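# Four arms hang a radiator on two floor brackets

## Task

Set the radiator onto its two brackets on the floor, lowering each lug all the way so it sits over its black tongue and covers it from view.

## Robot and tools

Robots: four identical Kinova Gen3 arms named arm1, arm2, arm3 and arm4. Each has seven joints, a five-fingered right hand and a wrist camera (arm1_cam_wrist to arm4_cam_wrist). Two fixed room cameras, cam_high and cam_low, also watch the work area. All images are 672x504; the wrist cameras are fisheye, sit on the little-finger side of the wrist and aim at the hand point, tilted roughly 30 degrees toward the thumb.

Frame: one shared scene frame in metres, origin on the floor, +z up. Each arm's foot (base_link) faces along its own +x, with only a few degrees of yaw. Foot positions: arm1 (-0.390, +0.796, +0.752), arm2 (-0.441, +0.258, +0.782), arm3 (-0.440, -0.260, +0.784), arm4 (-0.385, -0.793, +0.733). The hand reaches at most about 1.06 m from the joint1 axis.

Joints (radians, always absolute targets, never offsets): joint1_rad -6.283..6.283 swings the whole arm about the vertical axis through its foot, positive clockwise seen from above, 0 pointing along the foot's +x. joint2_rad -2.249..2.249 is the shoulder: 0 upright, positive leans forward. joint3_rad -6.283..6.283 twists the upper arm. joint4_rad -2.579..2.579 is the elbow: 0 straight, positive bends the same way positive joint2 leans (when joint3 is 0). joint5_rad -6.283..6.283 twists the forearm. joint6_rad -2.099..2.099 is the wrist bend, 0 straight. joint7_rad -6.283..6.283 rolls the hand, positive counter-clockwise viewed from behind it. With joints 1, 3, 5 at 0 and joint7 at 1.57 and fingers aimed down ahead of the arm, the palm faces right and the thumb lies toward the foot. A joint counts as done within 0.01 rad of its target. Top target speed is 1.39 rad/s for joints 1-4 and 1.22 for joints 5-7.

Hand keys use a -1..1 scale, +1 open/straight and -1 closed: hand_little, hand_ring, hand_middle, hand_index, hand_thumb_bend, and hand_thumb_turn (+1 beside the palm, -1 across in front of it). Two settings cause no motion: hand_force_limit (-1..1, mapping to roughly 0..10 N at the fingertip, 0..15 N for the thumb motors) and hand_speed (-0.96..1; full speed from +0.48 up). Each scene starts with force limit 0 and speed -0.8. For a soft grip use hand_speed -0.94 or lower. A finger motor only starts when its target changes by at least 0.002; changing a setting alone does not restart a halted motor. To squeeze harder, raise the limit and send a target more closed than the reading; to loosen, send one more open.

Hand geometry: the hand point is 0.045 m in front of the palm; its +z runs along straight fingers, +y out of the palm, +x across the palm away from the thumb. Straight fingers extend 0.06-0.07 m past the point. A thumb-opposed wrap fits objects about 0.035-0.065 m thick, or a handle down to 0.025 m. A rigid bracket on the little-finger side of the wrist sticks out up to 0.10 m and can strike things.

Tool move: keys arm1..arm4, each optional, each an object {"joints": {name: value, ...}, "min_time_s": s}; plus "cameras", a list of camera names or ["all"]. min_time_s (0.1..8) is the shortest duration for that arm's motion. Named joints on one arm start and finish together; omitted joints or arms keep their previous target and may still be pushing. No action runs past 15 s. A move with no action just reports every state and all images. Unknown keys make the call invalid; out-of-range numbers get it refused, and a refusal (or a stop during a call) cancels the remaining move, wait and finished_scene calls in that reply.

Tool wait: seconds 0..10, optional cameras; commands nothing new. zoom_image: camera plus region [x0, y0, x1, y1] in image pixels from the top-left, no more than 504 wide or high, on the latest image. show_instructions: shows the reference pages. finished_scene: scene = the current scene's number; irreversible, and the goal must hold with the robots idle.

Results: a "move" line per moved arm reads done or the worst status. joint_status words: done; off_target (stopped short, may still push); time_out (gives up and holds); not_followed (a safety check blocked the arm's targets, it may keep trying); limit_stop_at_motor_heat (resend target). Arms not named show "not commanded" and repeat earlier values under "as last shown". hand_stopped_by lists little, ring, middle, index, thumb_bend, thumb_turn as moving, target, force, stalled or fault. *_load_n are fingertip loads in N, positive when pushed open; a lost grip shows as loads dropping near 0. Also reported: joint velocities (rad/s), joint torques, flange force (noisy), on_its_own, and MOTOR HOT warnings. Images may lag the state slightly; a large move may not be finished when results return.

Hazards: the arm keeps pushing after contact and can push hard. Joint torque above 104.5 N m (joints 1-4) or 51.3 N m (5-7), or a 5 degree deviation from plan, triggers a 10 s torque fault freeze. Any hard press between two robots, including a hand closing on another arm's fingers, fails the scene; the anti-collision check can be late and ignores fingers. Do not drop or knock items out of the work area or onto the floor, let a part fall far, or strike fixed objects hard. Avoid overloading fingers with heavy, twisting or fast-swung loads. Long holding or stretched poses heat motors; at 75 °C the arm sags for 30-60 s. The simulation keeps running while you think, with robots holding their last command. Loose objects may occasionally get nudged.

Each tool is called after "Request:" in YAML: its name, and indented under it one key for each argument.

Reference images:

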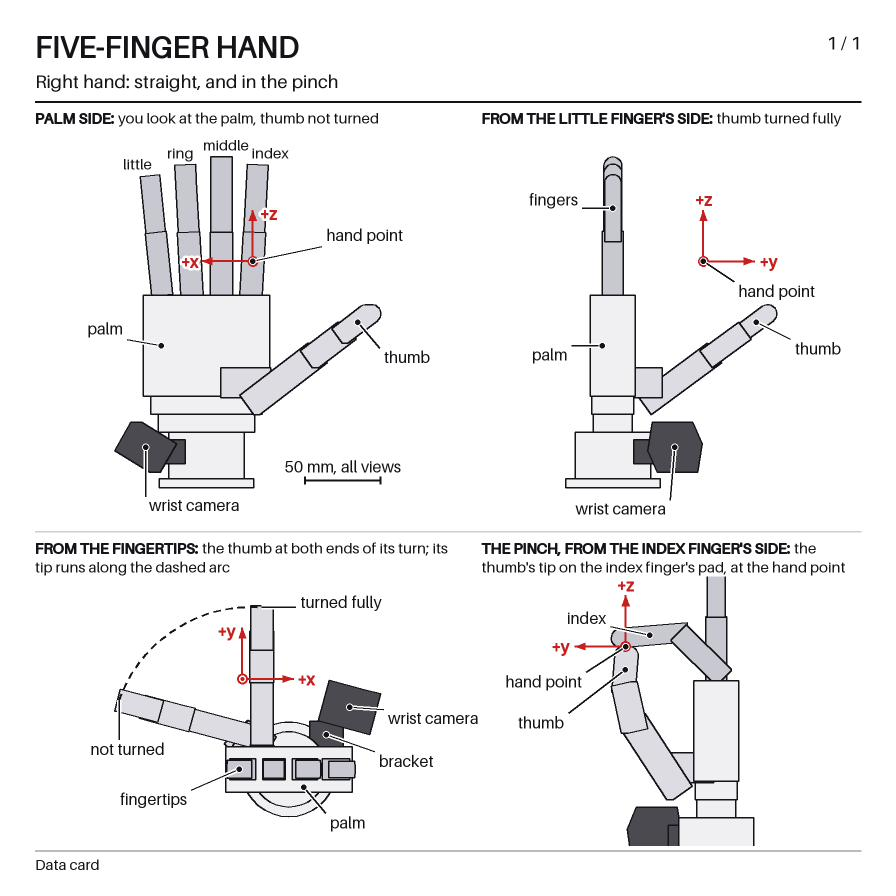

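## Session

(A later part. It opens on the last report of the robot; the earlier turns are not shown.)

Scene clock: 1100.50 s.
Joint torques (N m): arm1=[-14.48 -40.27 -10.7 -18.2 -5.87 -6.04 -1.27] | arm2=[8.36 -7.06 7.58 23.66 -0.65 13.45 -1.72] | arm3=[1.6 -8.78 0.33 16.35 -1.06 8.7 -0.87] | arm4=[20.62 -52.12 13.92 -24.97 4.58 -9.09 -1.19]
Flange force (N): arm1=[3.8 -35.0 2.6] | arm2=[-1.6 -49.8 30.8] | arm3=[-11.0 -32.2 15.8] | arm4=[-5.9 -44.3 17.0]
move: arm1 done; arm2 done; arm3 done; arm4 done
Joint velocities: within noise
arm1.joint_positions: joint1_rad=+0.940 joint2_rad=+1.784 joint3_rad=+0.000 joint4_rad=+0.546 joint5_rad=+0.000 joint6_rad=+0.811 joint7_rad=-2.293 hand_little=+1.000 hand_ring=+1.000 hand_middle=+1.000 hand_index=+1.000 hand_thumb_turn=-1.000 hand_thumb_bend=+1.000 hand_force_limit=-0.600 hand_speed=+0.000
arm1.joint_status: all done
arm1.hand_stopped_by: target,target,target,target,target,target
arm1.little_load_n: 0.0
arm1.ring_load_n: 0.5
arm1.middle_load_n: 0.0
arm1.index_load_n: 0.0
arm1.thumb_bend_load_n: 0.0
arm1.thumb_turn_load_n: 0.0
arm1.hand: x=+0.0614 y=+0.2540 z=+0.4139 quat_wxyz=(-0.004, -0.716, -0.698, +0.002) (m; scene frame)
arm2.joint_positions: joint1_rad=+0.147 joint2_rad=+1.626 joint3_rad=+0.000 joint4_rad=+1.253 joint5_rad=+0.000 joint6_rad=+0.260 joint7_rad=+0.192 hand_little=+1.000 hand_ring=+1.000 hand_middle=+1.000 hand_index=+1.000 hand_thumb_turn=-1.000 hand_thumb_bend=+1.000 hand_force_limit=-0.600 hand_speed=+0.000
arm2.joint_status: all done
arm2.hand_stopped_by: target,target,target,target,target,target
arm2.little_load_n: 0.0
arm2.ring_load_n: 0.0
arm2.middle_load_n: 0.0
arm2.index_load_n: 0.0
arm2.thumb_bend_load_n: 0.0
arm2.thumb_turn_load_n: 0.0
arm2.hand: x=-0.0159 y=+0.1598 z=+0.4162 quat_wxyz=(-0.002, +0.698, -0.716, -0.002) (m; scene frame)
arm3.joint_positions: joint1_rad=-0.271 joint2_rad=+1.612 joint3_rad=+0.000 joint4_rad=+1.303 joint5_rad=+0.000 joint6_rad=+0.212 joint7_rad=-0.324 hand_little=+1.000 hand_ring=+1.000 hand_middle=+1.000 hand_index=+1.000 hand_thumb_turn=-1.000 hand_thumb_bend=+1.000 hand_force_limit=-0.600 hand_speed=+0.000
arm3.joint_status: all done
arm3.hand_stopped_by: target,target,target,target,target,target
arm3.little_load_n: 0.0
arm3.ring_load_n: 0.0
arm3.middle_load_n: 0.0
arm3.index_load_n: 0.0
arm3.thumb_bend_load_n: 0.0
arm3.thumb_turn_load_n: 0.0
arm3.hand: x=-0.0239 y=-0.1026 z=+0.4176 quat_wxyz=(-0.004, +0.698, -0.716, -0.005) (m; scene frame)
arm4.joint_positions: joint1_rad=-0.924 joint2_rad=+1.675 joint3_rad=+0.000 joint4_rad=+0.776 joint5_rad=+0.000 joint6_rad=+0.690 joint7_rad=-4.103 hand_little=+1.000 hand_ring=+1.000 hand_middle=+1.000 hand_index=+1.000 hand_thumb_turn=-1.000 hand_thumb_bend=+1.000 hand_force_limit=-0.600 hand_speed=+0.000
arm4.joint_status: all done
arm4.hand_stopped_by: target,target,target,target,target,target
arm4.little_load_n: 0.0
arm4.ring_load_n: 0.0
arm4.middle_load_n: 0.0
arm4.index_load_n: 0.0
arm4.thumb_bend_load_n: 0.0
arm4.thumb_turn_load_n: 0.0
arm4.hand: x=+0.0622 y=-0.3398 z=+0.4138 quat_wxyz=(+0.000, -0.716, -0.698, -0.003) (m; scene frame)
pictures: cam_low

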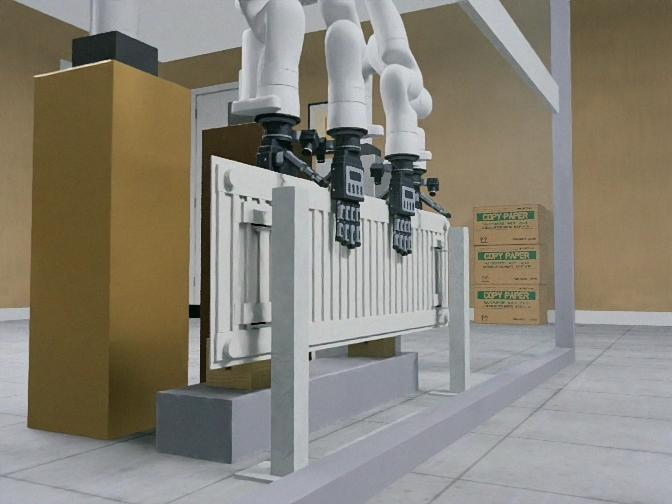

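Request:
move:
  arm1: {"joints":{"joint2_rad":1.7875,"joint4_rad":0.541512,"joint6_rad":0.81258},"min_time_s":1}
  arm2: {"joints":{"joint2_rad":1.628169,"joint4_rad":1.250587,"joint6_rad":0.260038},"min_time_s":1}
  arm3: {"joints":{"joint1_rad":-0.27108,"joint2_rad":1.614723,"joint4_rad":1.300283,"joint6_rad":0.212387,"joint7_rad":-0.32378},"min_time_s":1}
  arm4: {"joints":{"joint2_rad":1.677722,"joint4_rad":0.77304,"joint6_rad":0.69083},"min_time_s":1}

Request:
move:
  arm1: {"joints":{"joint2_rad":1.790616,"joint4_rad":0.537153,"joint6_rad":0.813824},"min_time_s":1}
  arm2: {"joints":{"joint2_rad":1.630581,"joint4_rad":1.248007,"joint6_rad":0.260205},"min_time_s":1}
  arm3: {"joints":{"joint1_rad":-0.271053,"joint2_rad":1.617128,"joint4_rad":1.297721,"joint6_rad":0.212544,"joint7_rad":-0.323753},"min_time_s":1}
  arm4: {"joints":{"joint2_rad":1.680323,"joint4_rad":0.769992,"joint6_rad":0.691276},"min_time_s":1}
  cameras: ["cam_low"]

Request:
zoom_image:
  camera: "cam_low"
  region: [220, 175, 280, 235]

Request:
zoom_image:
  camera: "cam_low"
  region: [415, 220, 455, 260]

Scene clock: 1107.47 s.
Joint torques (N m): arm1=[-14.54 -40.29 -10.71 -18.14 -5.91 -6.02 -1.29] | arm2=[8.36 -6.94 7.47 23.65 -0.67 13.44 -1.73] | arm3=[1.58 -8.67 0.35 16.32 -1.07 8.75 -0.88] | arm4=[20.71 -52.04 13.97 -24.78 4.59 -9.03 -1.21]
Flange force (N): arm1=[3.4 -34.8 2.9] | arm2=[-1.6 -49.8 30.6] | arm3=[-10.8 -31.9 15.6] | arm4=[-5.2 -43.9 17.3]
move: arm1 done; arm2 done; arm3 done; arm4 done
Joint velocities: within noise
arm1.joint_positions: joint1_rad=+0.940 joint2_rad=+1.788 joint3_rad=+0.000 joint4_rad=+0.542 joint5_rad=+0.000 joint6_rad=+0.813 joint7_rad=-2.293 hand_little=+1.000 hand_ring=+1.000 hand_middle=+1.000 hand_index=+1.000 hand_thumb_turn=-1.000 hand_thumb_bend=+1.000 hand_force_limit=-0.600 hand_speed=+0.000
arm1.joint_status: all done
arm1.hand_stopped_by: target,target,target,target,target,target
arm1.little_load_n: 0.0
arm1.ring_load_n: 0.0
arm1.middle_load_n: 0.0
arm1.index_load_n: 0.0
arm1.thumb_bend_load_n: 0.0
arm1.thumb_turn_load_n: 0.0
arm1.hand: x=+0.0614 y=+0.2540 z=+0.4129 quat_wxyz=(-0.004, -0.716, -0.698, +0.002) (m; scene frame)
arm2.joint_positions: joint1_rad=+0.147 joint2_rad=+1.628 joint3_rad=+0.000 joint4_rad=+1.251 joint5_rad=+0.000 joint6_rad=+0.260 joint7_rad=+0.192 hand_little=+1.000 hand_ring=+1.000 hand_middle=+1.000 hand_index=+1.000 hand_thumb_turn=-1.000 hand_thumb_bend=+1.000 hand_force_limit=-0.600 hand_speed=+0.000
arm2.joint_status: all done
arm2.hand_stopped_by: target,target,target,target,target,target
arm2.little_load_n: 0.0
arm2.ring_load_n: 0.0
arm2.middle_load_n: 0.0
arm2.index_load_n: 0.0
arm2.thumb_bend_load_n: 0.0
arm2.thumb_turn_load_n: 0.0
arm2.hand: x=-0.0159 y=+0.1598 z=+0.4152 quat_wxyz=(-0.002, +0.698, -0.716, -0.002) (m; scene frame)
arm3.joint_positions: joint1_rad=-0.271 joint2_rad=+1.615 joint3_rad=+0.000 joint4_rad=+1.300 joint5_rad=+0.000 joint6_rad=+0.212 joint7_rad=-0.324 hand_little=+1.000 hand_ring=+1.000 hand_middle=+1.000 hand_index=+1.000 hand_thumb_turn=-1.000 hand_thumb_bend=+1.000 hand_force_limit=-0.600 hand_speed=+0.000
arm3.joint_status: all done
arm3.hand_stopped_by: target,target,target,target,target,target
arm3.little_load_n: 0.0
arm3.ring_load_n: 0.0
arm3.middle_load_n: 0.0
arm3.index_load_n: 0.0
arm3.thumb_bend_load_n: 0.0
arm3.thumb_turn_load_n: 0.0
arm3.hand: x=-0.0240 y=-0.1026 z=+0.4166 quat_wxyz=(-0.004, +0.698, -0.716, -0.005) (m; scene frame)
arm4.joint_positions: joint1_rad=-0.924 joint2_rad=+1.678 joint3_rad=+0.000 joint4_rad=+0.773 joint5_rad=+0.000 joint6_rad=+0.691 joint7_rad=-4.103 hand_little=+1.000 hand_ring=+1.000 hand_middle=+1.000 hand_index=+1.000 hand_thumb_turn=-1.000 hand_thumb_bend=+1.000 hand_force_limit=-0.600 hand_speed=+0.000
arm4.joint_status: all done
arm4.hand_stopped_by: target,target,target,target,target,target
arm4.little_load_n: 0.0
arm4.ring_load_n: 0.0
arm4.middle_load_n: 0.0
arm4.index_load_n: 0.0
arm4.thumb_bend_load_n: 0.0
arm4.thumb_turn_load_n: 0.0
arm4.hand: x=+0.0622 y=-0.3398 z=+0.4128 quat_wxyz=(+0.000, -0.716, -0.698, -0.003) (m; scene frame)
pictures: none

Scene clock: 1108.77 s.
Joint torques (N m): arm1=[-14.57 -40.27 -10.71 -18.18 -5.9 -5.98 -1.27] | arm2=[8.28 -6.81 7.44 23.69 -0.66 13.46 -1.72] | arm3=[1.57 -8.66 0.41 16.28 -1.08 8.7 -0.85] | arm4=[20.75 -52.1 13.89 -24.83 4.64 -9.03 -1.2]
Flange force (N): arm1=[4.0 -35.3 2.5] | arm2=[-1.4 -49.8 30.6] | arm3=[-10.8 -32.0 15.6] | arm4=[-5.3 -44.1 17.2]
move: arm1 done; arm2 done; arm3 done; arm4 done
Joint velocities: within noise
arm1.joint_positions: joint1_rad=+0.940 joint2_rad=+1.791 joint3_rad=+0.000 joint4_rad=+0.537 joint5_rad=+0.000 joint6_rad=+0.814 joint7_rad=-2.293 hand_little=+1.000 hand_ring=+1.000 hand_middle=+1.000 hand_index=+1.000 hand_thumb_turn=-1.000 hand_thumb_bend=+1.000 hand_force_limit=-0.600 hand_speed=+0.000
arm1.joint_status: all done
arm1.hand_stopped_by: target,target,target,target,target,target
arm1.little_load_n: 0.0
arm1.ring_load_n: 0.0
arm1.middle_load_n: 0.0
arm1.index_load_n: 0.0
arm1.thumb_bend_load_n: -0.5
arm1.thumb_turn_load_n: 0.0
arm1.hand: x=+0.0614 y=+0.2540 z=+0.4120 quat_wxyz=(-0.004, -0.716, -0.698, +0.002) (m; scene frame)
arm2.joint_positions: joint1_rad=+0.147 joint2_rad=+1.631 joint3_rad=+0.000 joint4_rad=+1.248 joint5_rad=+0.000 joint6_rad=+0.260 joint7_rad=+0.192 hand_little=+1.000 hand_ring=+1.000 hand_middle=+1.000 hand_index=+1.000 hand_thumb_turn=-1.000 hand_thumb_bend=+1.000 hand_force_limit=-0.600 hand_speed=+0.000
arm2.joint_status: all done
arm2.hand_stopped_by: target,target,target,target,target,target
arm2.little_load_n: 0.0
arm2.ring_load_n: 0.0
arm2.middle_load_n: 0.0
arm2.index_load_n: 0.0
arm2.thumb_bend_load_n: 0.0
arm2.thumb_turn_load_n: 0.0
arm2.hand: x=-0.0159 y=+0.1598 z=+0.4142 quat_wxyz=(-0.002, +0.698, -0.716, -0.002) (m; scene frame)
arm3.joint_positions: joint1_rad=-0.271 joint2_rad=+1.617 joint3_rad=+0.000 joint4_rad=+1.298 joint5_rad=+0.000 joint6_rad=+0.213 joint7_rad=-0.324 hand_little=+1.000 hand_ring=+1.000 hand_middle=+1.000 hand_index=+1.000 hand_thumb_turn=-1.000 hand_thumb_bend=+1.000 hand_force_limit=-0.600 hand_speed=+0.000
arm3.joint_status: all done
arm3.hand_stopped_by: target,target,target,target,target,target
arm3.little_load_n: 0.0
arm3.ring_load_n: 0.0
arm3.middle_load_n: 0.0
arm3.index_load_n: 0.0
arm3.thumb_bend_load_n: 0.0
arm3.thumb_turn_load_n: 0.0
arm3.hand: x=-0.0239 y=-0.1026 z=+0.4156 quat_wxyz=(-0.004, +0.698, -0.716, -0.005) (m; scene frame)
arm4.joint_positions: joint1_rad=-0.924 joint2_rad=+1.680 joint3_rad=+0.000 joint4_rad=+0.770 joint5_rad=+0.000 joint6_rad=+0.691 joint7_rad=-4.103 hand_little=+1.000 hand_ring=+1.000 hand_middle=+1.000 hand_index=+1.000 hand_thumb_turn=-1.000 hand_thumb_bend=+1.000 hand_force_limit=-0.600 hand_speed=+0.000
arm4.joint_status: all done
arm4.hand_stopped_by: target,target,target,target,target,target
arm4.little_load_n: 0.0
arm4.ring_load_n: 0.0
arm4.middle_load_n: 0.0
arm4.index_load_n: 0.0
arm4.thumb_bend_load_n: 0.0
arm4.thumb_turn_load_n: 0.0
arm4.hand: x=+0.0622 y=-0.3398 z=+0.4118 quat_wxyz=(+0.000, -0.716, -0.698, -0.003) (m; scene frame)
pictures: cam_low

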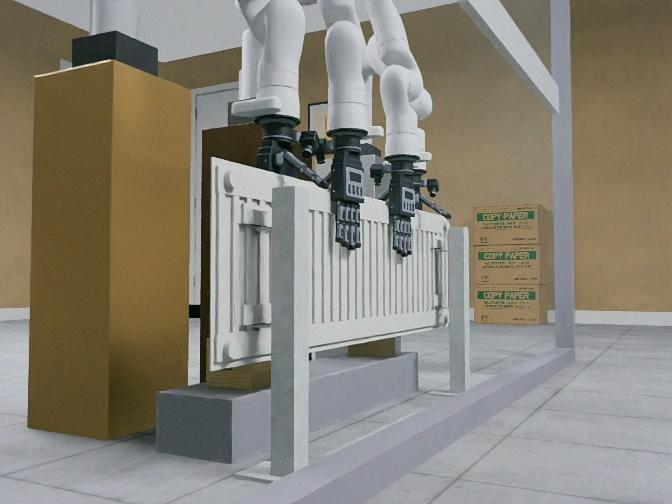

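Scaled by 8.400.

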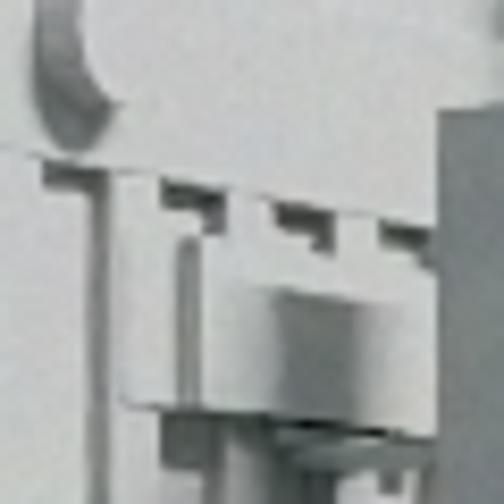

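Scaled by 12.600.

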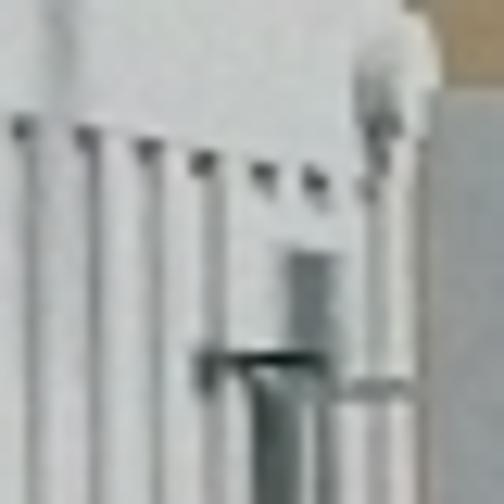

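Request:
move:
  arm1: {"joints":{"joint2_rad":1.793732,"joint4_rad":0.532794,"joint6_rad":0.815067},"min_time_s":1}
  arm2: {"joints":{"joint2_rad":1.632993,"joint4_rad":1.245427,"joint6_rad":0.260373},"min_time_s":1}
  arm3: {"joints":{"joint1_rad":-0.271025,"joint2_rad":1.619532,"joint4_rad":1.295159,"joint6_rad":0.212702,"joint7_rad":-0.323725},"min_time_s":1}
  arm4: {"joints":{"joint2_rad":1.682926,"joint4_rad":0.766944,"joint6_rad":0.691723},"min_time_s":1}
  cameras: ["cam_low"]

Request:
zoom_image:
  camera: "cam_low"
  region: [220, 175, 280, 235]

Request:
zoom_image:
  camera: "cam_low"
  region: [415, 220, 455, 260]

Request:
zoom_image:
  camera: "cam_low"
  region: [220, 275, 280, 335]

Scene clock: 1119.03 s.
Joint torques (N m): arm1=[-14.84 -40.07 -10.94 -17.98 -5.99 -5.86 -1.26] | arm2=[8.24 -6.73 7.38 23.72 -0.7 13.48 -1.72] | arm3=[1.64 -8.38 0.46 16.43 -1.01 8.79 -0.89] | arm4=[21.03 -52.04 14.09 -24.66 4.64 -8.99 -1.26]
Flange force (N): arm1=[3.4 -35.3 2.6] | arm2=[-1.3 -49.8 30.6] | arm3=[-11.0 -32.0 15.3] | arm4=[-4.5 -43.9 17.5]
move: arm1 done; arm2 done; arm3 done; arm4 done
Joint velocities: within noise
arm1.joint_positions: joint1_rad=+0.940 joint2_rad=+1.794 joint3_rad=+0.000 joint4_rad=+0.533 joint5_rad=+0.000 joint6_rad=+0.815 joint7_rad=-2.293 hand_little=+1.000 hand_ring=+1.000 hand_middle=+1.000 hand_index=+1.000 hand_thumb_turn=-1.000 hand_thumb_bend=+1.000 hand_force_limit=-0.600 hand_speed=+0.000
arm1.joint_status: all done
arm1.hand_stopped_by: target,target,target,target,target,target
arm1.little_load_n: -0.5
arm1.ring_load_n: 0.0
arm1.middle_load_n: 0.0
arm1.index_load_n: 0.0
arm1.thumb_bend_load_n: 0.0
arm1.thumb_turn_load_n: 0.0
arm1.hand: x=+0.0614 y=+0.2540 z=+0.4109 quat_wxyz=(-0.004, -0.716, -0.698, +0.002) (m; scene frame)
arm2.joint_positions: joint1_rad=+0.147 joint2_rad=+1.633 joint3_rad=+0.000 joint4_rad=+1.245 joint5_rad=+0.000 joint6_rad=+0.260 joint7_rad=+0.192 hand_little=+1.000 hand_ring=+1.000 hand_middle=+1.000 hand_index=+1.000 hand_thumb_turn=-1.000 hand_thumb_bend=+1.000 hand_force_limit=-0.600 hand_speed=+0.000
arm2.joint_status: all done
arm2.hand_stopped_by: target,target,target,target,target,target
arm2.little_load_n: 0.0
arm2.ring_load_n: 0.0
arm2.middle_load_n: 0.0
arm2.index_load_n: 0.0
arm2.thumb_bend_load_n: 0.0
arm2.thumb_turn_load_n: 0.0
arm2.hand: x=-0.0160 y=+0.1598 z=+0.4132 quat_wxyz=(-0.002, +0.698, -0.716, -0.002) (m; scene frame)
arm3.joint_positions: joint1_rad=-0.271 joint2_rad=+1.620 joint3_rad=+0.000 joint4_rad=+1.295 joint5_rad=+0.000 joint6_rad=+0.213 joint7_rad=-0.324 hand_little=+1.000 hand_ring=+1.000 hand_middle=+1.000 hand_index=+1.000 hand_thumb_turn=-1.000 hand_thumb_bend=+1.000 hand_force_limit=-0.600 hand_speed=+0.000
arm3.joint_status: all done
arm3.hand_stopped_by: target,target,target,target,target,target
arm3.little_load_n: 0.0
arm3.ring_load_n: 0.0
arm3.middle_load_n: 0.0
arm3.index_load_n: 0.0
arm3.thumb_bend_load_n: 0.0
arm3.thumb_turn_load_n: 0.0
arm3.hand: x=-0.0240 y=-0.1027 z=+0.4146 quat_wxyz=(-0.004, +0.698, -0.716, -0.005) (m; scene frame)
arm4.joint_positions: joint1_rad=-0.924 joint2_rad=+1.683 joint3_rad=+0.000 joint4_rad=+0.767 joint5_rad=+0.000 joint6_rad=+0.692 joint7_rad=-4.103 hand_little=+1.000 hand_ring=+1.000 hand_middle=+1.000 hand_index=+1.000 hand_thumb_turn=-1.000 hand_thumb_bend=+1.000 hand_force_limit=-0.600 hand_speed=+0.000
arm4.joint_status: all done
arm4.hand_stopped_by: target,target,target,target,target,target
arm4.little_load_n: 0.0
arm4.ring_load_n: 0.0
arm4.middle_load_n: 0.0
arm4.index_load_n: 0.0
arm4.thumb_bend_load_n: 0.0
arm4.thumb_turn_load_n: 0.0
arm4.hand: x=+0.0622 y=-0.3399 z=+0.4108 quat_wxyz=(+0.000, -0.716, -0.698, -0.003) (m; scene frame)
pictures: cam_low

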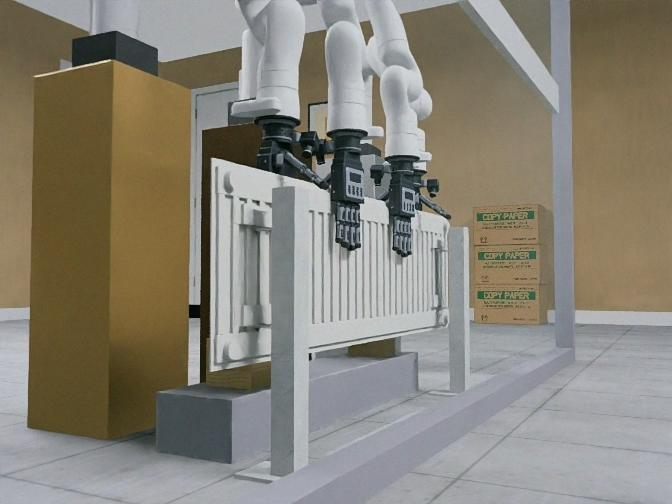

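Scaled by 8.400.

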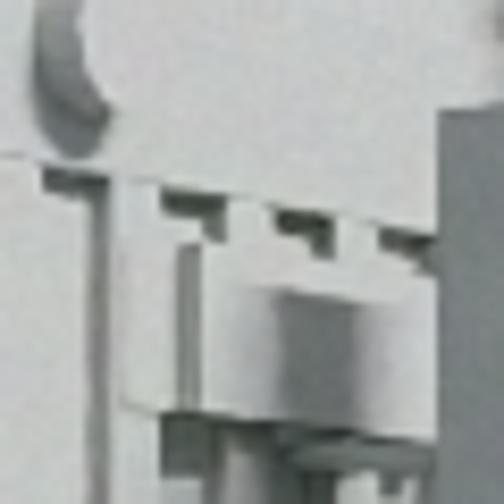

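Scaled by 12.600.

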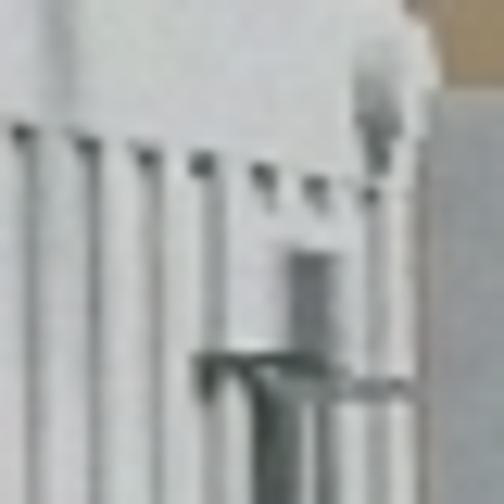

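Scaled by 8.400.

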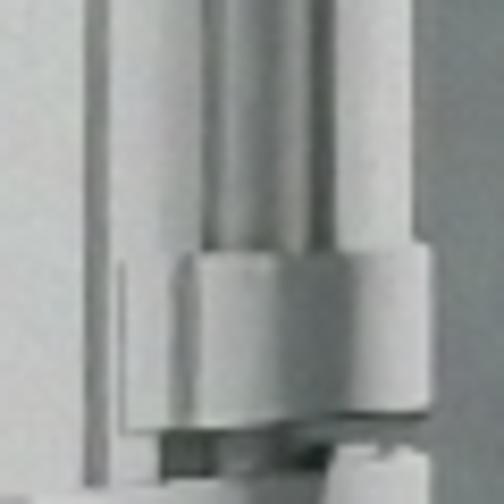

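Request:
move:
  arm1: {"joints":{"joint2_rad":1.796936,"joint4_rad":0.528212,"joint6_rad":0.816445},"min_time_s":1}
  arm2: {"joints":{"joint2_rad":1.635415,"joint4_rad":1.242793,"joint6_rad":0.260585},"min_time_s":1}
  arm3: {"joints":{"joint1_rad":-0.270997,"joint2_rad":1.621944,"joint4_rad":1.292545,"joint6_rad":0.212904,"joint7_rad":-0.323697},"min_time_s":1}
  arm4: {"joints":{"joint2_rad":1.685564,"joint4_rad":0.763791,"joint6_rad":0.692238},"min_time_s":1}
  cameras: ["cam_low"]

Request:
zoom_image:
  camera: "cam_low"
  region: [220, 175, 280, 235]

Request:
zoom_image:
  camera: "cam_low"
  region: [415, 220, 455, 260]

Scene clock: 1125.73 s.
Joint torques (N m): arm1=[-14.77 -40.28 -10.77 -18 -5.97 -5.85 -1.25] | arm2=[8.37 -6.61 7.48 23.73 -0.65 13.47 -1.74] | arm3=[1.73 -8.42 0.53 16.23 -1.05 8.68 -0.87] | arm4=[20.95 -51.96 13.98 -24.65 4.68 -9.04 -1.23]
Flange force (N): arm1=no reading | arm2=[-1.5 -49.9 30.4] | arm3=[-11.1 -31.7 15.0] | arm4=[-4.5 -43.8 17.2]
move: arm1 done; arm2 done; arm3 done; arm4 done
Joint velocities: within noise
arm1.joint_positions: joint1_rad=+0.940 joint2_rad=+1.797 joint3_rad=+0.000 joint4_rad=+0.528 joint5_rad=+0.000 joint6_rad=+0.816 joint7_rad=-2.293 hand_little=+1.000 hand_ring=+1.000 hand_middle=+1.000 hand_index=+1.000 hand_thumb_turn=-1.000 hand_thumb_bend=+1.000 hand_force_limit=-0.600 hand_speed=+0.000
arm1.joint_status: all done
arm1.hand_stopped_by: target,target,target,target,target,target
arm1.little_load_n: 0.0
arm1.ring_load_n: 0.0
arm1.middle_load_n: 0.0
arm1.index_load_n: 0.0
arm1.thumb_bend_load_n: 0.0
arm1.thumb_turn_load_n: 0.0
arm1.hand: x=+0.0614 y=+0.2540 z=+0.4099 quat_wxyz=(-0.004, -0.716, -0.698, +0.002) (m; scene frame)
arm2.joint_positions: joint1_rad=+0.147 joint2_rad=+1.635 joint3_rad=+0.000 joint4_rad=+1.243 joint5_rad=+0.000 joint6_rad=+0.261 joint7_rad=+0.192 hand_little=+1.000 hand_ring=+1.000 hand_middle=+1.000 hand_index=+1.000 hand_thumb_turn=-1.000 hand_thumb_bend=+1.000 hand_force_limit=-0.600 hand_speed=+0.000
arm2.joint_status: all done
arm2.hand_stopped_by: target,target,target,target,target,target
arm2.little_load_n: 0.0
arm2.ring_load_n: 0.0
arm2.middle_load_n: 0.0
arm2.index_load_n: 0.0
arm2.thumb_bend_load_n: 0.0
arm2.thumb_turn_load_n: 0.0
arm2.hand: x=-0.0160 y=+0.1598 z=+0.4122 quat_wxyz=(-0.002, +0.698, -0.716, -0.002) (m; scene frame)
arm3.joint_positions: joint1_rad=-0.271 joint2_rad=+1.622 joint3_rad=+0.000 joint4_rad=+1.293 joint5_rad=+0.000 joint6_rad=+0.213 joint7_rad=-0.324 hand_little=+1.000 hand_ring=+1.000 hand_middle=+1.000 hand_index=+1.000 hand_thumb_turn=-1.000 hand_thumb_bend=+1.000 hand_force_limit=-0.600 hand_speed=+0.000
arm3.joint_status: all done
arm3.hand_stopped_by: target,target,target,target,target,target
arm3.little_load_n: 0.0
arm3.ring_load_n: 0.0
arm3.middle_load_n: 0.0
arm3.index_load_n: 0.0
arm3.thumb_bend_load_n: 0.0
arm3.thumb_turn_load_n: 0.0
arm3.hand: x=-0.0240 y=-0.1026 z=+0.4136 quat_wxyz=(-0.004, +0.698, -0.716, -0.005) (m; scene frame)
arm4.joint_positions: joint1_rad=-0.924 joint2_rad=+1.686 joint3_rad=+0.000 joint4_rad=+0.764 joint5_rad=+0.000 joint6_rad=+0.692 joint7_rad=-4.103 hand_little=+1.000 hand_ring=+1.000 hand_middle=+1.000 hand_index=+1.000 hand_thumb_turn=-1.000 hand_thumb_bend=+1.000 hand_force_limit=-0.600 hand_speed=+0.000
arm4.joint_status: all done
arm4.hand_stopped_by: target,target,target,target,target,target
arm4.little_load_n: 0.0
arm4.ring_load_n: 0.0
arm4.middle_load_n: 0.0
arm4.index_load_n: 0.0
arm4.thumb_bend_load_n: 0.0
arm4.thumb_turn_load_n: 0.0
arm4.hand: x=+0.0622 y=-0.3398 z=+0.4098 quat_wxyz=(+0.000, -0.716, -0.698, -0.003) (m; scene frame)
pictures: cam_low

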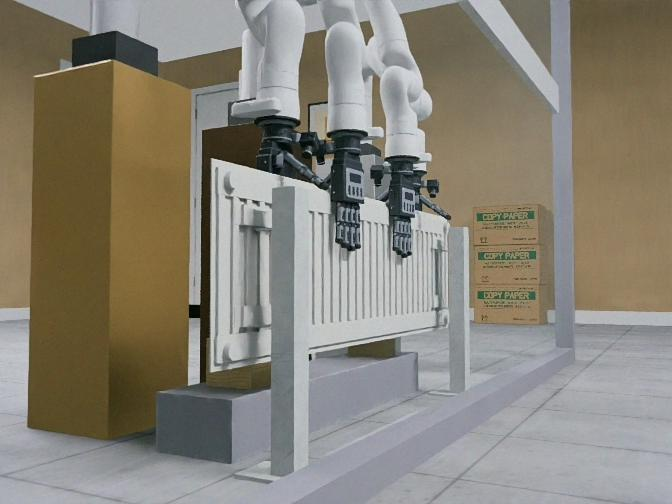

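Scaled by 8.400.

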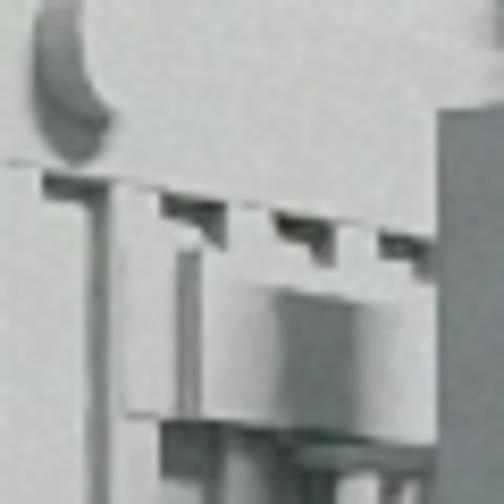

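Scaled by 12.600.

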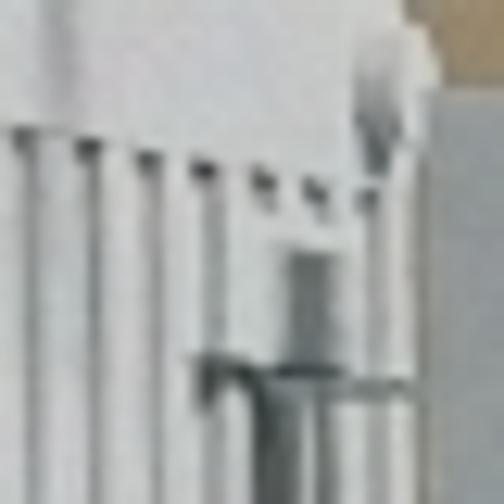

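Request:
move:
  arm1: {"joints":{"joint2_rad":1.800156,"joint4_rad":0.52359,"joint6_rad":0.817847},"min_time_s":1}
  arm2: {"joints":{"joint2_rad":1.637839,"joint4_rad":1.240149,"joint6_rad":0.260805},"min_time_s":1}
  arm3: {"joints":{"joint1_rad":-0.270969,"joint2_rad":1.624357,"joint4_rad":1.289922,"joint6_rad":0.213114,"joint7_rad":-0.323669},"min_time_s":1}
  arm4: {"joints":{"joint2_rad":1.688209,"joint4_rad":0.760619,"joint6_rad":0.692765},"min_time_s":1}
  cameras: ["cam_low"]

Request:
zoom_image:
  camera: "cam_low"
  region: [415, 220, 455, 260]

Scene clock: 1131.63 s.
Joint torques (N m): arm1=[-12.21 -39.41 -8.91 -19.48 -5.15 -7.6 -1.44] | arm2=[11.5 -1.45 10.42 22.91 -0.16 12.46 -1.58] | arm3=[2.04 1.93 0.1 16.69 -1.03 7.86 -0.81] | arm4=[18.01 -41.56 12.04 -23.84 4.04 -10.66 -1.18]
Flange force (N): arm1=no reading | arm2=[-8.8 -48.1 16.1] | arm3=[-11.6 -30.5 -8.5] | arm4=[-15.2 -46.0 -6.9]
move: arm1 done; arm2 done; arm3 done; arm4 done
Joint velocities: within noise
arm1.joint_positions: joint1_rad=+0.940 joint2_rad=+1.800 joint3_rad=+0.000 joint4_rad=+0.524 joint5_rad=+0.000 joint6_rad=+0.818 joint7_rad=-2.293 hand_little=+1.000 hand_ring=+1.000 hand_middle=+1.000 hand_index=+1.000 hand_thumb_turn=-1.000 hand_thumb_bend=+1.000 hand_force_limit=-0.600 hand_speed=+0.000
arm1.joint_status: all done
arm1.hand_stopped_by: target,target,target,target,target,target
arm1.little_load_n: 0.0
arm1.ring_load_n: 0.0
arm1.middle_load_n: 0.0
arm1.index_load_n: 0.0
arm1.thumb_bend_load_n: 0.0
arm1.thumb_turn_load_n: 0.0
arm1.hand: x=+0.0614 y=+0.2540 z=+0.4089 quat_wxyz=(-0.004, -0.716, -0.698, +0.002) (m; scene frame)
arm2.joint_positions: joint1_rad=+0.147 joint2_rad=+1.638 joint3_rad=+0.000 joint4_rad=+1.240 joint5_rad=+0.000 joint6_rad=+0.261 joint7_rad=+0.192 hand_little=+1.000 hand_ring=+1.000 hand_middle=+1.000 hand_index=+1.000 hand_thumb_turn=-1.000 hand_thumb_bend=+1.000 hand_force_limit=-0.600 hand_speed=+0.000
arm2.joint_status: all done
arm2.hand_stopped_by: target,target,target,target,target,target
arm2.little_load_n: 0.0
arm2.ring_load_n: 0.0
arm2.middle_load_n: 0.0
arm2.index_load_n: 0.0
arm2.thumb_bend_load_n: 0.0
arm2.thumb_turn_load_n: 0.0
arm2.hand: x=-0.0160 y=+0.1599 z=+0.4112 quat_wxyz=(-0.002, +0.698, -0.716, -0.002) (m; scene frame)
arm3.joint_positions: joint1_rad=-0.271 joint2_rad=+1.624 joint3_rad=+0.000 joint4_rad=+1.290 joint5_rad=+0.000 joint6_rad=+0.213 joint7_rad=-0.324 hand_little=+1.000 hand_ring=+1.000 hand_middle=+1.000 hand_index=+1.000 hand_thumb_turn=-1.000 hand_thumb_bend=+1.000 hand_force_limit=-0.600 hand_speed=+0.000
arm3.joint_status: all done
arm3.hand_stopped_by: target,target,target,target,target,target
arm3.little_load_n: 0.0
arm3.ring_load_n: 0.0
arm3.middle_load_n: 0.0
arm3.index_load_n: 0.0
arm3.thumb_bend_load_n: 0.0
arm3.thumb_turn_load_n: 0.0
arm3.hand: x=-0.0239 y=-0.1026 z=+0.4126 quat_wxyz=(-0.004, +0.698, -0.716, -0.005) (m; scene frame)
arm4.joint_positions: joint1_rad=-0.924 joint2_rad=+1.688 joint3_rad=+0.000 joint4_rad=+0.761 joint5_rad=+0.000 joint6_rad=+0.693 joint7_rad=-4.103 hand_little=+1.000 hand_ring=+1.000 hand_middle=+1.000 hand_index=+1.000 hand_thumb_turn=-1.000 hand_thumb_bend=+1.000 hand_force_limit=-0.600 hand_speed=+0.000
arm4.joint_status: all done
arm4.hand_stopped_by: target,target,target,target,target,target
arm4.little_load_n: 0.0
arm4.ring_load_n: 0.0
arm4.middle_load_n: 0.0
arm4.index_load_n: 0.0
arm4.thumb_bend_load_n: 0.0
arm4.thumb_turn_load_n: 0.0
arm4.hand: x=+0.0622 y=-0.3398 z=+0.4088 quat_wxyz=(+0.000, -0.716, -0.698, -0.003) (m; scene frame)
pictures: cam_low

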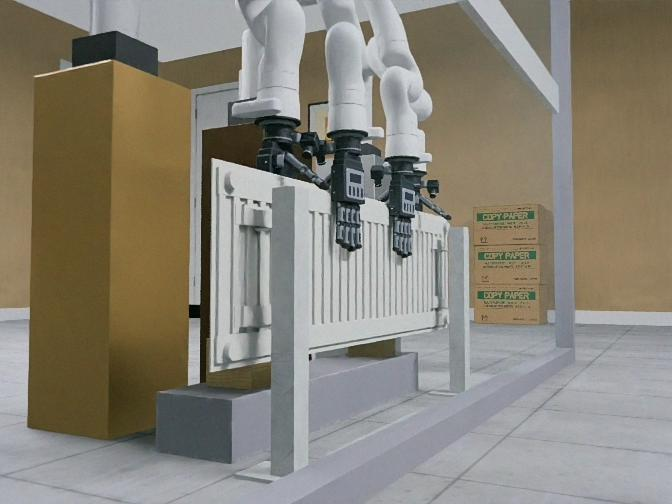

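Scaled by 12.600.

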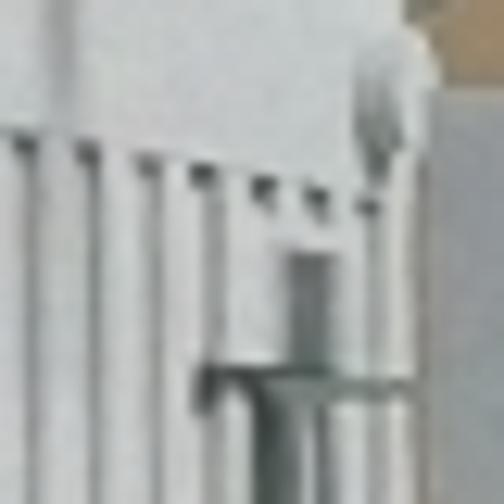

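Request:
zoom_image:
  camera: "cam_low"
  region: [220, 175, 280, 235]

Request:
zoom_image:
  camera: "cam_low"
  region: [200, 140, 460, 380]

Scaled by 8.400.

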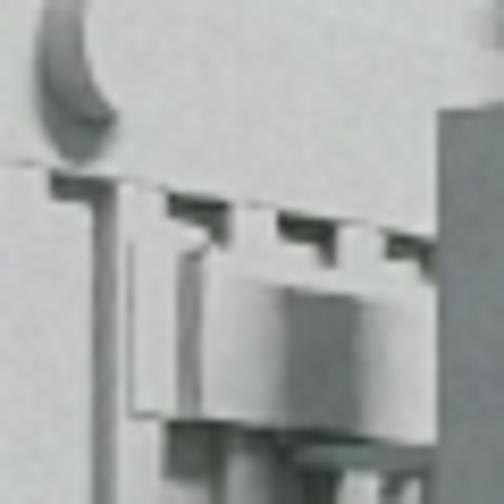

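Scaled by 1.938.

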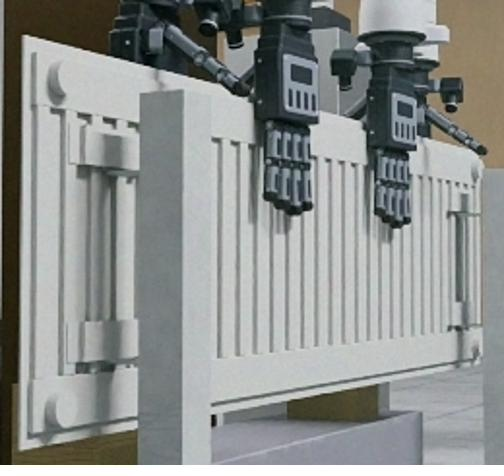

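Request:
move:
  arm1: {"joints":{"joint1_rad":0.942544,"joint2_rad":1.795972,"joint4_rad":0.535278,"joint6_rad":0.810343,"joint7_rad":-2.290256},"min_time_s":1.5}
  arm2: {"joints":{"joint1_rad":0.146143,"joint2_rad":1.639121,"joint4_rad":1.232374,"joint6_rad":0.267298,"joint7_rad":0.191043},"min_time_s":1.5}
  arm3: {"joints":{"joint1_rad":-0.269776,"joint2_rad":1.625452,"joint4_rad":1.282398,"joint6_rad":0.219543,"joint7_rad":-0.322476},"min_time_s":1.5}
  arm4: {"joints":{"joint1_rad":-0.927013,"joint2_rad":1.685488,"joint4_rad":0.769038,"joint6_rad":0.687067,"joint7_rad":-4.105713},"min_time_s":1.5}

Scene clock: 1192.37 s.
Joint torques (N m): arm1=[-3.75 -32.76 -2.54 -11.5 -1.73 -2.38 -0.42] | arm2=[6.42 -5.19 5.5 10.11 0.06 5.11 -0.62] | arm3=[1.1 -15.09 0.68 3.73 -0.27 2.28 -0.16] | arm4=[9.91 -40.04 6.1 -15.11 2.15 -4.47 -0.48]
Flange force (N): arm1=[3.8 -11.6 4.0] | arm2=[-6.4 -23.2 -7.1] | arm3=[-5.1 -9.4 -0.3] | arm4=[-0.3 -19.7 13.6]
move: arm1 done; arm2 done; arm3 done; arm4 done
Joint velocities: within noise
arm1.joint_positions: joint1_rad=+0.943 joint2_rad=+1.796 joint3_rad=+0.000 joint4_rad=+0.535 joint5_rad=+0.000 joint6_rad=+0.810 joint7_rad=-2.290 hand_little=+1.000 hand_ring=+1.000 hand_middle=+1.000 hand_index=+1.000 hand_thumb_turn=-1.000 hand_thumb_bend=+1.000 hand_force_limit=-0.600 hand_speed=+0.000
arm1.joint_status: all done
arm1.hand_stopped_by: target,target,target,target,target,target
arm1.little_load_n: 0.0
arm1.ring_load_n: 0.0
arm1.middle_load_n: 0.0
arm1.index_load_n: 0.0
arm1.thumb_bend_load_n: 0.0
arm1.thumb_turn_load_n: 0.0
arm1.hand: x=+0.0594 y=+0.2540 z=+0.4090 quat_wxyz=(-0.004, -0.716, -0.698, +0.002) (m; scene frame)
arm2.joint_positions: joint1_rad=+0.146 joint2_rad=+1.639 joint3_rad=+0.000 joint4_rad=+1.232 joint5_rad=+0.000 joint6_rad=+0.267 joint7_rad=+0.191 hand_little=+1.000 hand_ring=+1.000 hand_middle=+1.000 hand_index=+1.000 hand_thumb_turn=-1.000 hand_thumb_bend=+1.000 hand_force_limit=-0.600 hand_speed=+0.000
arm2.joint_status: all done
arm2.hand_stopped_by: target,target,target,target,target,target
arm2.little_load_n: 0.0
arm2.ring_load_n: 0.0
arm2.middle_load_n: 0.0
arm2.index_load_n: 0.0
arm2.thumb_bend_load_n: 0.0
arm2.thumb_turn_load_n: 0.0
arm2.hand: x=-0.0140 y=+0.1598 z=+0.4112 quat_wxyz=(-0.002, +0.698, -0.716, -0.002) (m; scene frame)
arm3.joint_positions: joint1_rad=-0.270 joint2_rad=+1.626 joint3_rad=+0.000 joint4_rad=+1.282 joint5_rad=+0.000 joint6_rad=+0.220 joint7_rad=-0.322 hand_little=+1.000 hand_ring=+1.000 hand_middle=+1.000 hand_index=+1.000 hand_thumb_turn=-1.000 hand_thumb_bend=+1.000 hand_force_limit=-0.600 hand_speed=+0.000
arm3.joint_status: all done
arm3.hand_stopped_by: target,target,target,target,target,target
arm3.little_load_n: 0.0
arm3.ring_load_n: -0.5
arm3.middle_load_n: 0.0
arm3.index_load_n: 0.0
arm3.thumb_bend_load_n: 0.0
arm3.thumb_turn_load_n: 0.0
arm3.hand: x=-0.0220 y=-0.1027 z=+0.4125 quat_wxyz=(-0.004, +0.698, -0.716, -0.005) (m; scene frame)
arm4.joint_positions: joint1_rad=-0.927 joint2_rad=+1.685 joint3_rad=+0.000 joint4_rad=+0.769 joint5_rad=+0.000 joint6_rad=+0.687 joint7_rad=-4.106 hand_little=+1.000 hand_ring=+1.000 hand_middle=+1.000 hand_index=+1.000 hand_thumb_turn=-1.000 hand_thumb_bend=+1.000 hand_force_limit=-0.600 hand_speed=+0.000
arm4.joint_status: all done
arm4.hand_stopped_by: target,target,target,target,target,target
arm4.little_load_n: 0.0
arm4.ring_load_n: 0.0
arm4.middle_load_n: 0.0
arm4.index_load_n: 0.0
arm4.thumb_bend_load_n: 0.0
arm4.thumb_turn_load_n: 0.0
arm4.hand: x=+0.0603 y=-0.3398 z=+0.4088 quat_wxyz=(+0.000, -0.716, -0.699, -0.003) (m; scene frame)
pictures: none

Request:
move:
  arm1: {"joints":{"joint1_rad":0.94617,"joint2_rad":1.789918,"joint4_rad":0.552278,"joint6_rad":0.799397,"joint7_rad":-2.28663},"min_time_s":1.5}
  arm2: {"joints":{"joint1_rad":0.144874,"joint2_rad":1.641113,"joint4_rad":1.220611,"joint6_rad":0.277069,"joint7_rad":0.189774},"min_time_s":1.5}
  arm3: {"joints":{"joint1_rad":-0.268005,"joint2_rad":1.627161,"joint4_rad":1.271021,"joint6_rad":0.229211,"joint7_rad":-0.320705},"min_time_s":1.5}
  arm4: {"joints":{"joint1_rad":-0.930946,"joint2_rad":1.681492,"joint4_rad":0.781451,"joint6_rad":0.67865,"joint7_rad":-4.109646},"min_time_s":1.5}
  cameras: ["cam_low"]

Request:
zoom_image:
  camera: "cam_low"
  region: [220, 175, 280, 235]

Request:
zoom_image:
  camera: "cam_low"
  region: [415, 220, 455, 260]

Scene clock: 1200.20 s.
Joint torques (N m): arm1=[0.17 -24.09 0.69 -5.74 0.12 -0.04 0.05] | arm2=[0.21 -21.67 0.6 -1.19 0.1 -0.07 0.02] | arm3=[0.53 -21.92 0.67 -1.51 -0.05 -0.02 0.06] | arm4=[2.4 -26.78 0.93 -6.41 0.64 -0.96 0.04]
Flange force (N): arm1=[0.2 0.1 -0.8] | arm2=[0.5 -4.7 4.0] | arm3=[-2.1 -1.4 2.9] | arm4=[3.9 -2.3 4.2]
move: arm1 done; arm2 done; arm3 done; arm4 done
Joint velocities: within noise
arm1.joint_positions: joint1_rad=+0.946 joint2_rad=+1.790 joint3_rad=+0.000 joint4_rad=+0.552 joint5_rad=+0.000 joint6_rad=+0.799 joint7_rad=-2.287 hand_little=+1.000 hand_ring=+1.000 hand_middle=+1.000 hand_index=+1.000 hand_thumb_turn=-1.000 hand_thumb_bend=+1.000 hand_force_limit=-0.600 hand_speed=+0.000
arm1.joint_status: all done
arm1.hand_stopped_by: target,target,target,target,target,target
arm1.little_load_n: 0.0
arm1.ring_load_n: 0.0
arm1.middle_load_n: 0.0
arm1.index_load_n: 0.0
arm1.thumb_bend_load_n: 0.0
arm1.thumb_turn_load_n: 0.0
arm1.hand: x=+0.0564 y=+0.2540 z=+0.4090 quat_wxyz=(-0.004, -0.716, -0.698, +0.002) (m; scene frame)
arm2.joint_positions: joint1_rad=+0.145 joint2_rad=+1.641 joint3_rad=+0.000 joint4_rad=+1.221 joint5_rad=+0.000 joint6_rad=+0.277 joint7_rad=+0.190 hand_little=+1.000 hand_ring=+1.000 hand_middle=+1.000 hand_index=+1.000 hand_thumb_turn=-1.000 hand_thumb_bend=+1.000 hand_force_limit=-0.600 hand_speed=+0.000
arm2.joint_status: all done
arm2.hand_stopped_by: target,target,target,target,target,target
arm2.little_load_n: 0.0
arm2.ring_load_n: 0.0
arm2.middle_load_n: 0.0
arm2.index_load_n: 0.0
arm2.thumb_bend_load_n: 0.0
arm2.thumb_turn_load_n: 0.0
arm2.hand: x=-0.0110 y=+0.1598 z=+0.4112 quat_wxyz=(-0.002, +0.698, -0.716, -0.002) (m; scene frame)
arm3.joint_positions: joint1_rad=-0.268 joint2_rad=+1.627 joint3_rad=+0.000 joint4_rad=+1.271 joint5_rad=+0.000 joint6_rad=+0.229 joint7_rad=-0.321 hand_little=+1.000 hand_ring=+1.000 hand_middle=+1.000 hand_index=+1.000 hand_thumb_turn=-1.000 hand_thumb_bend=+1.000 hand_force_limit=-0.600 hand_speed=+0.000
arm3.joint_status: all done
arm3.hand_stopped_by: target,target,target,target,target,target
arm3.little_load_n: 0.0
arm3.ring_load_n: 0.0
arm3.middle_load_n: 0.0
arm3.index_load_n: 0.0
arm3.thumb_bend_load_n: 0.0
arm3.thumb_turn_load_n: 0.0
arm3.hand: x=-0.0189 y=-0.1027 z=+0.4125 quat_wxyz=(-0.004, +0.698, -0.716, -0.005) (m; scene frame)
arm4.joint_positions: joint1_rad=-0.931 joint2_rad=+1.681 joint3_rad=+0.000 joint4_rad=+0.781 joint5_rad=+0.000 joint6_rad=+0.679 joint7_rad=-4.110 hand_little=+1.000 hand_ring=+1.000 hand_middle=+1.000 hand_index=+1.000 hand_thumb_turn=-1.000 hand_thumb_bend=+1.000 hand_force_limit=-0.600 hand_speed=+0.000
arm4.joint_status: all done
arm4.hand_stopped_by: target,target,target,target,target,target
arm4.little_load_n: 0.0
arm4.ring_load_n: 0.0
arm4.middle_load_n: 0.0
arm4.index_load_n: 0.0
arm4.thumb_bend_load_n: 0.0
arm4.thumb_turn_load_n: 0.0
arm4.hand: x=+0.0572 y=-0.3398 z=+0.4088 quat_wxyz=(+0.000, -0.716, -0.698, -0.003) (m; scene frame)
pictures: cam_low

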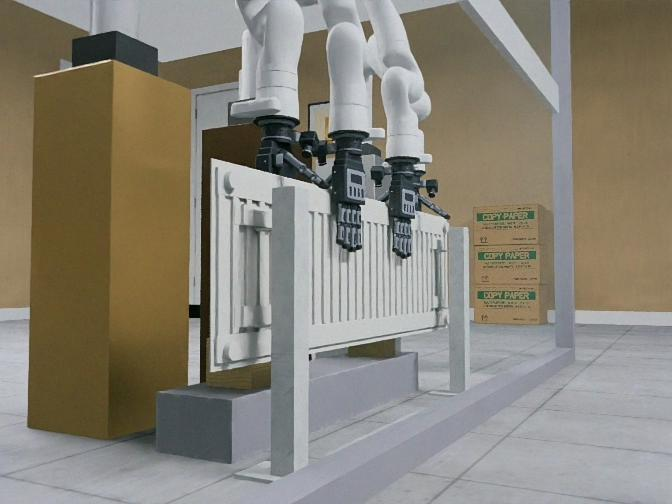

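Scaled by 8.400.

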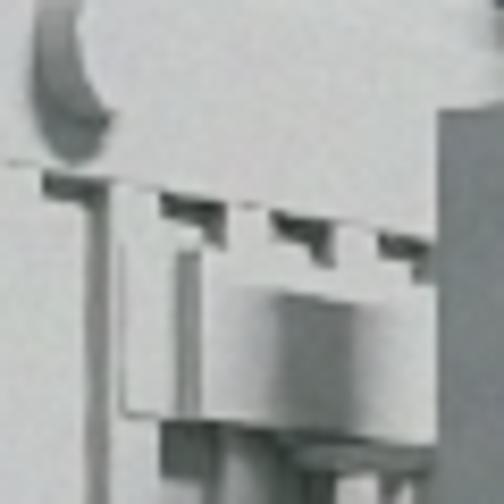

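Scaled by 12.600.

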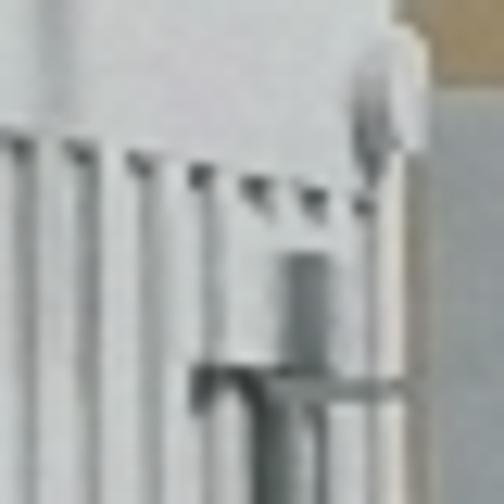

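Request:
move:
  arm1: {"joints":{"joint1_rad":0.952257,"joint2_rad":1.780395,"joint4_rad":0.579252,"joint6_rad":0.781946,"joint7_rad":-2.280543},"min_time_s":1.5}
  arm2: {"joints":{"joint1_rad":0.142787,"joint2_rad":1.644598,"joint4_rad":1.200727,"joint6_rad":0.293468,"joint7_rad":0.187687},"min_time_s":1.5}
  arm3: {"joints":{"joint1_rad":-0.265097,"joint2_rad":1.63018,"joint4_rad":1.251809,"joint6_rad":0.245404,"joint7_rad":-0.317797},"min_time_s":1.5}
  arm4: {"joints":{"joint1_rad":-0.937551,"joint2_rad":1.675071,"joint4_rad":0.80159,"joint6_rad":0.664932,"joint7_rad":-4.116251},"min_time_s":1.5}
  cameras: ["cam_low"]

Request:
zoom_image:
  camera: "cam_low"
  region: [200, 140, 460, 380]

Scene clock: 1206.33 s.
Joint torques (N m): arm1=[0.16 -24.05 0.71 -5.61 0.13 -0.07 0.05] | arm2=[0.26 -21.78 0.58 -1.3 0.08 -0.05 0.04] | arm3=[0.53 -22.02 0.76 -1.69 -0.05 -0.01 0.05] | arm4=[0.91 -25.16 -0.34 -5.2 0.29 -0.44 0.13]
Flange force (N): arm1=[-0.2 0.4 -0.5] | arm2=[0.3 -4.8 4.1] | arm3=[-2.0 -1.2 2.7] | arm4=[4.0 0.6 3.3]
move: arm1 done; arm2 done; arm3 done; arm4 done
Joint velocities: within noise
arm1.joint_positions: joint1_rad=+0.952 joint2_rad=+1.780 joint3_rad=+0.000 joint4_rad=+0.579 joint5_rad=+0.000 joint6_rad=+0.782 joint7_rad=-2.281 hand_little=+1.000 hand_ring=+1.000 hand_middle=+1.000 hand_index=+1.000 hand_thumb_turn=-1.000 hand_thumb_bend=+1.000 hand_force_limit=-0.600 hand_speed=+0.000
arm1.joint_status: all done
arm1.hand_stopped_by: target,target,target,target,target,target
arm1.little_load_n: 0.0
arm1.ring_load_n: 0.0
arm1.middle_load_n: 0.0
arm1.index_load_n: 0.0
arm1.thumb_bend_load_n: 0.0
arm1.thumb_turn_load_n: 0.0
arm1.hand: x=+0.0514 y=+0.2540 z=+0.4089 quat_wxyz=(-0.004, -0.716, -0.698, +0.002) (m; scene frame)
arm2.joint_positions: joint1_rad=+0.143 joint2_rad=+1.645 joint3_rad=+0.000 joint4_rad=+1.201 joint5_rad=+0.000 joint6_rad=+0.293 joint7_rad=+0.188 hand_little=+1.000 hand_ring=+1.000 hand_middle=+1.000 hand_index=+1.000 hand_thumb_turn=-1.000 hand_thumb_bend=+1.000 hand_force_limit=-0.600 hand_speed=+0.000
arm2.joint_status: all done
arm2.hand_stopped_by: target,target,target,target,target,target
arm2.little_load_n: 0.0
arm2.ring_load_n: 0.0
arm2.middle_load_n: 0.0
arm2.index_load_n: 0.0
arm2.thumb_bend_load_n: 0.0
arm2.thumb_turn_load_n: 0.0
arm2.hand: x=-0.0060 y=+0.1598 z=+0.4112 quat_wxyz=(-0.002, +0.698, -0.716, -0.002) (m; scene frame)
arm3.joint_positions: joint1_rad=-0.265 joint2_rad=+1.630 joint3_rad=+0.000 joint4_rad=+1.252 joint5_rad=+0.000 joint6_rad=+0.245 joint7_rad=-0.318 hand_little=+1.000 hand_ring=+1.000 hand_middle=+1.000 hand_index=+1.000 hand_thumb_turn=-1.000 hand_thumb_bend=+1.000 hand_force_limit=-0.600 hand_speed=+0.000
arm3.joint_status: all done
arm3.hand_stopped_by: target,target,target,target,target,target
arm3.little_load_n: 0.0
arm3.ring_load_n: 0.0
arm3.middle_load_n: 0.0
arm3.index_load_n: 0.0
arm3.thumb_bend_load_n: 0.5
arm3.thumb_turn_load_n: 0.0
arm3.hand: x=-0.0140 y=-0.1027 z=+0.4124 quat_wxyz=(-0.004, +0.698, -0.716, -0.005) (m; scene frame)
arm4.joint_positions: joint1_rad=-0.938 joint2_rad=+1.675 joint3_rad=+0.000 joint4_rad=+0.802 joint5_rad=+0.000 joint6_rad=+0.665 joint7_rad=-4.116 hand_little=+1.000 hand_ring=+1.000 hand_middle=+1.000 hand_index=+1.000 hand_thumb_turn=-1.000 hand_thumb_bend=+1.000 hand_force_limit=-0.600 hand_speed=+0.000
arm4.joint_status: all done
arm4.hand_stopped_by: target,target,target,target,target,target
arm4.little_load_n: 0.0
arm4.ring_load_n: 0.0
arm4.middle_load_n: 0.0
arm4.index_load_n: 0.0
arm4.thumb_bend_load_n: 0.0
arm4.thumb_turn_load_n: 0.0
arm4.hand: x=+0.0522 y=-0.3398 z=+0.4087 quat_wxyz=(+0.000, -0.716, -0.698, -0.003) (m; scene frame)
pictures: cam_low

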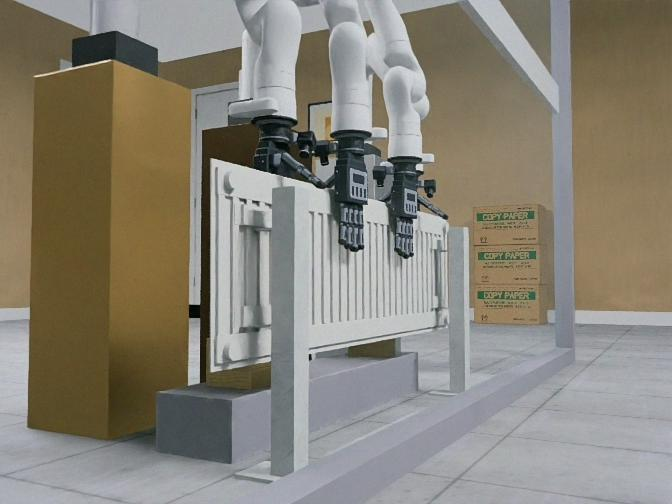

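Scaled by 1.938.

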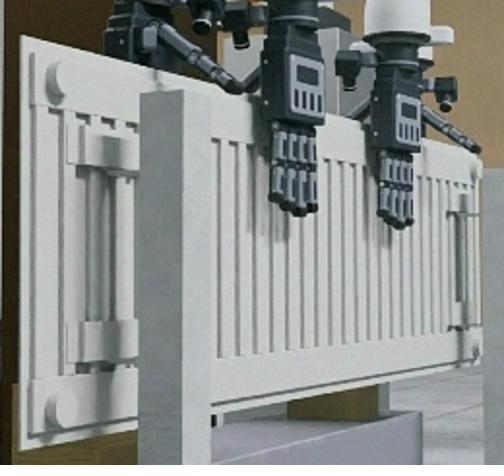

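Request:
finished_scene:
  scene: 2

The scene is finished: the task was done.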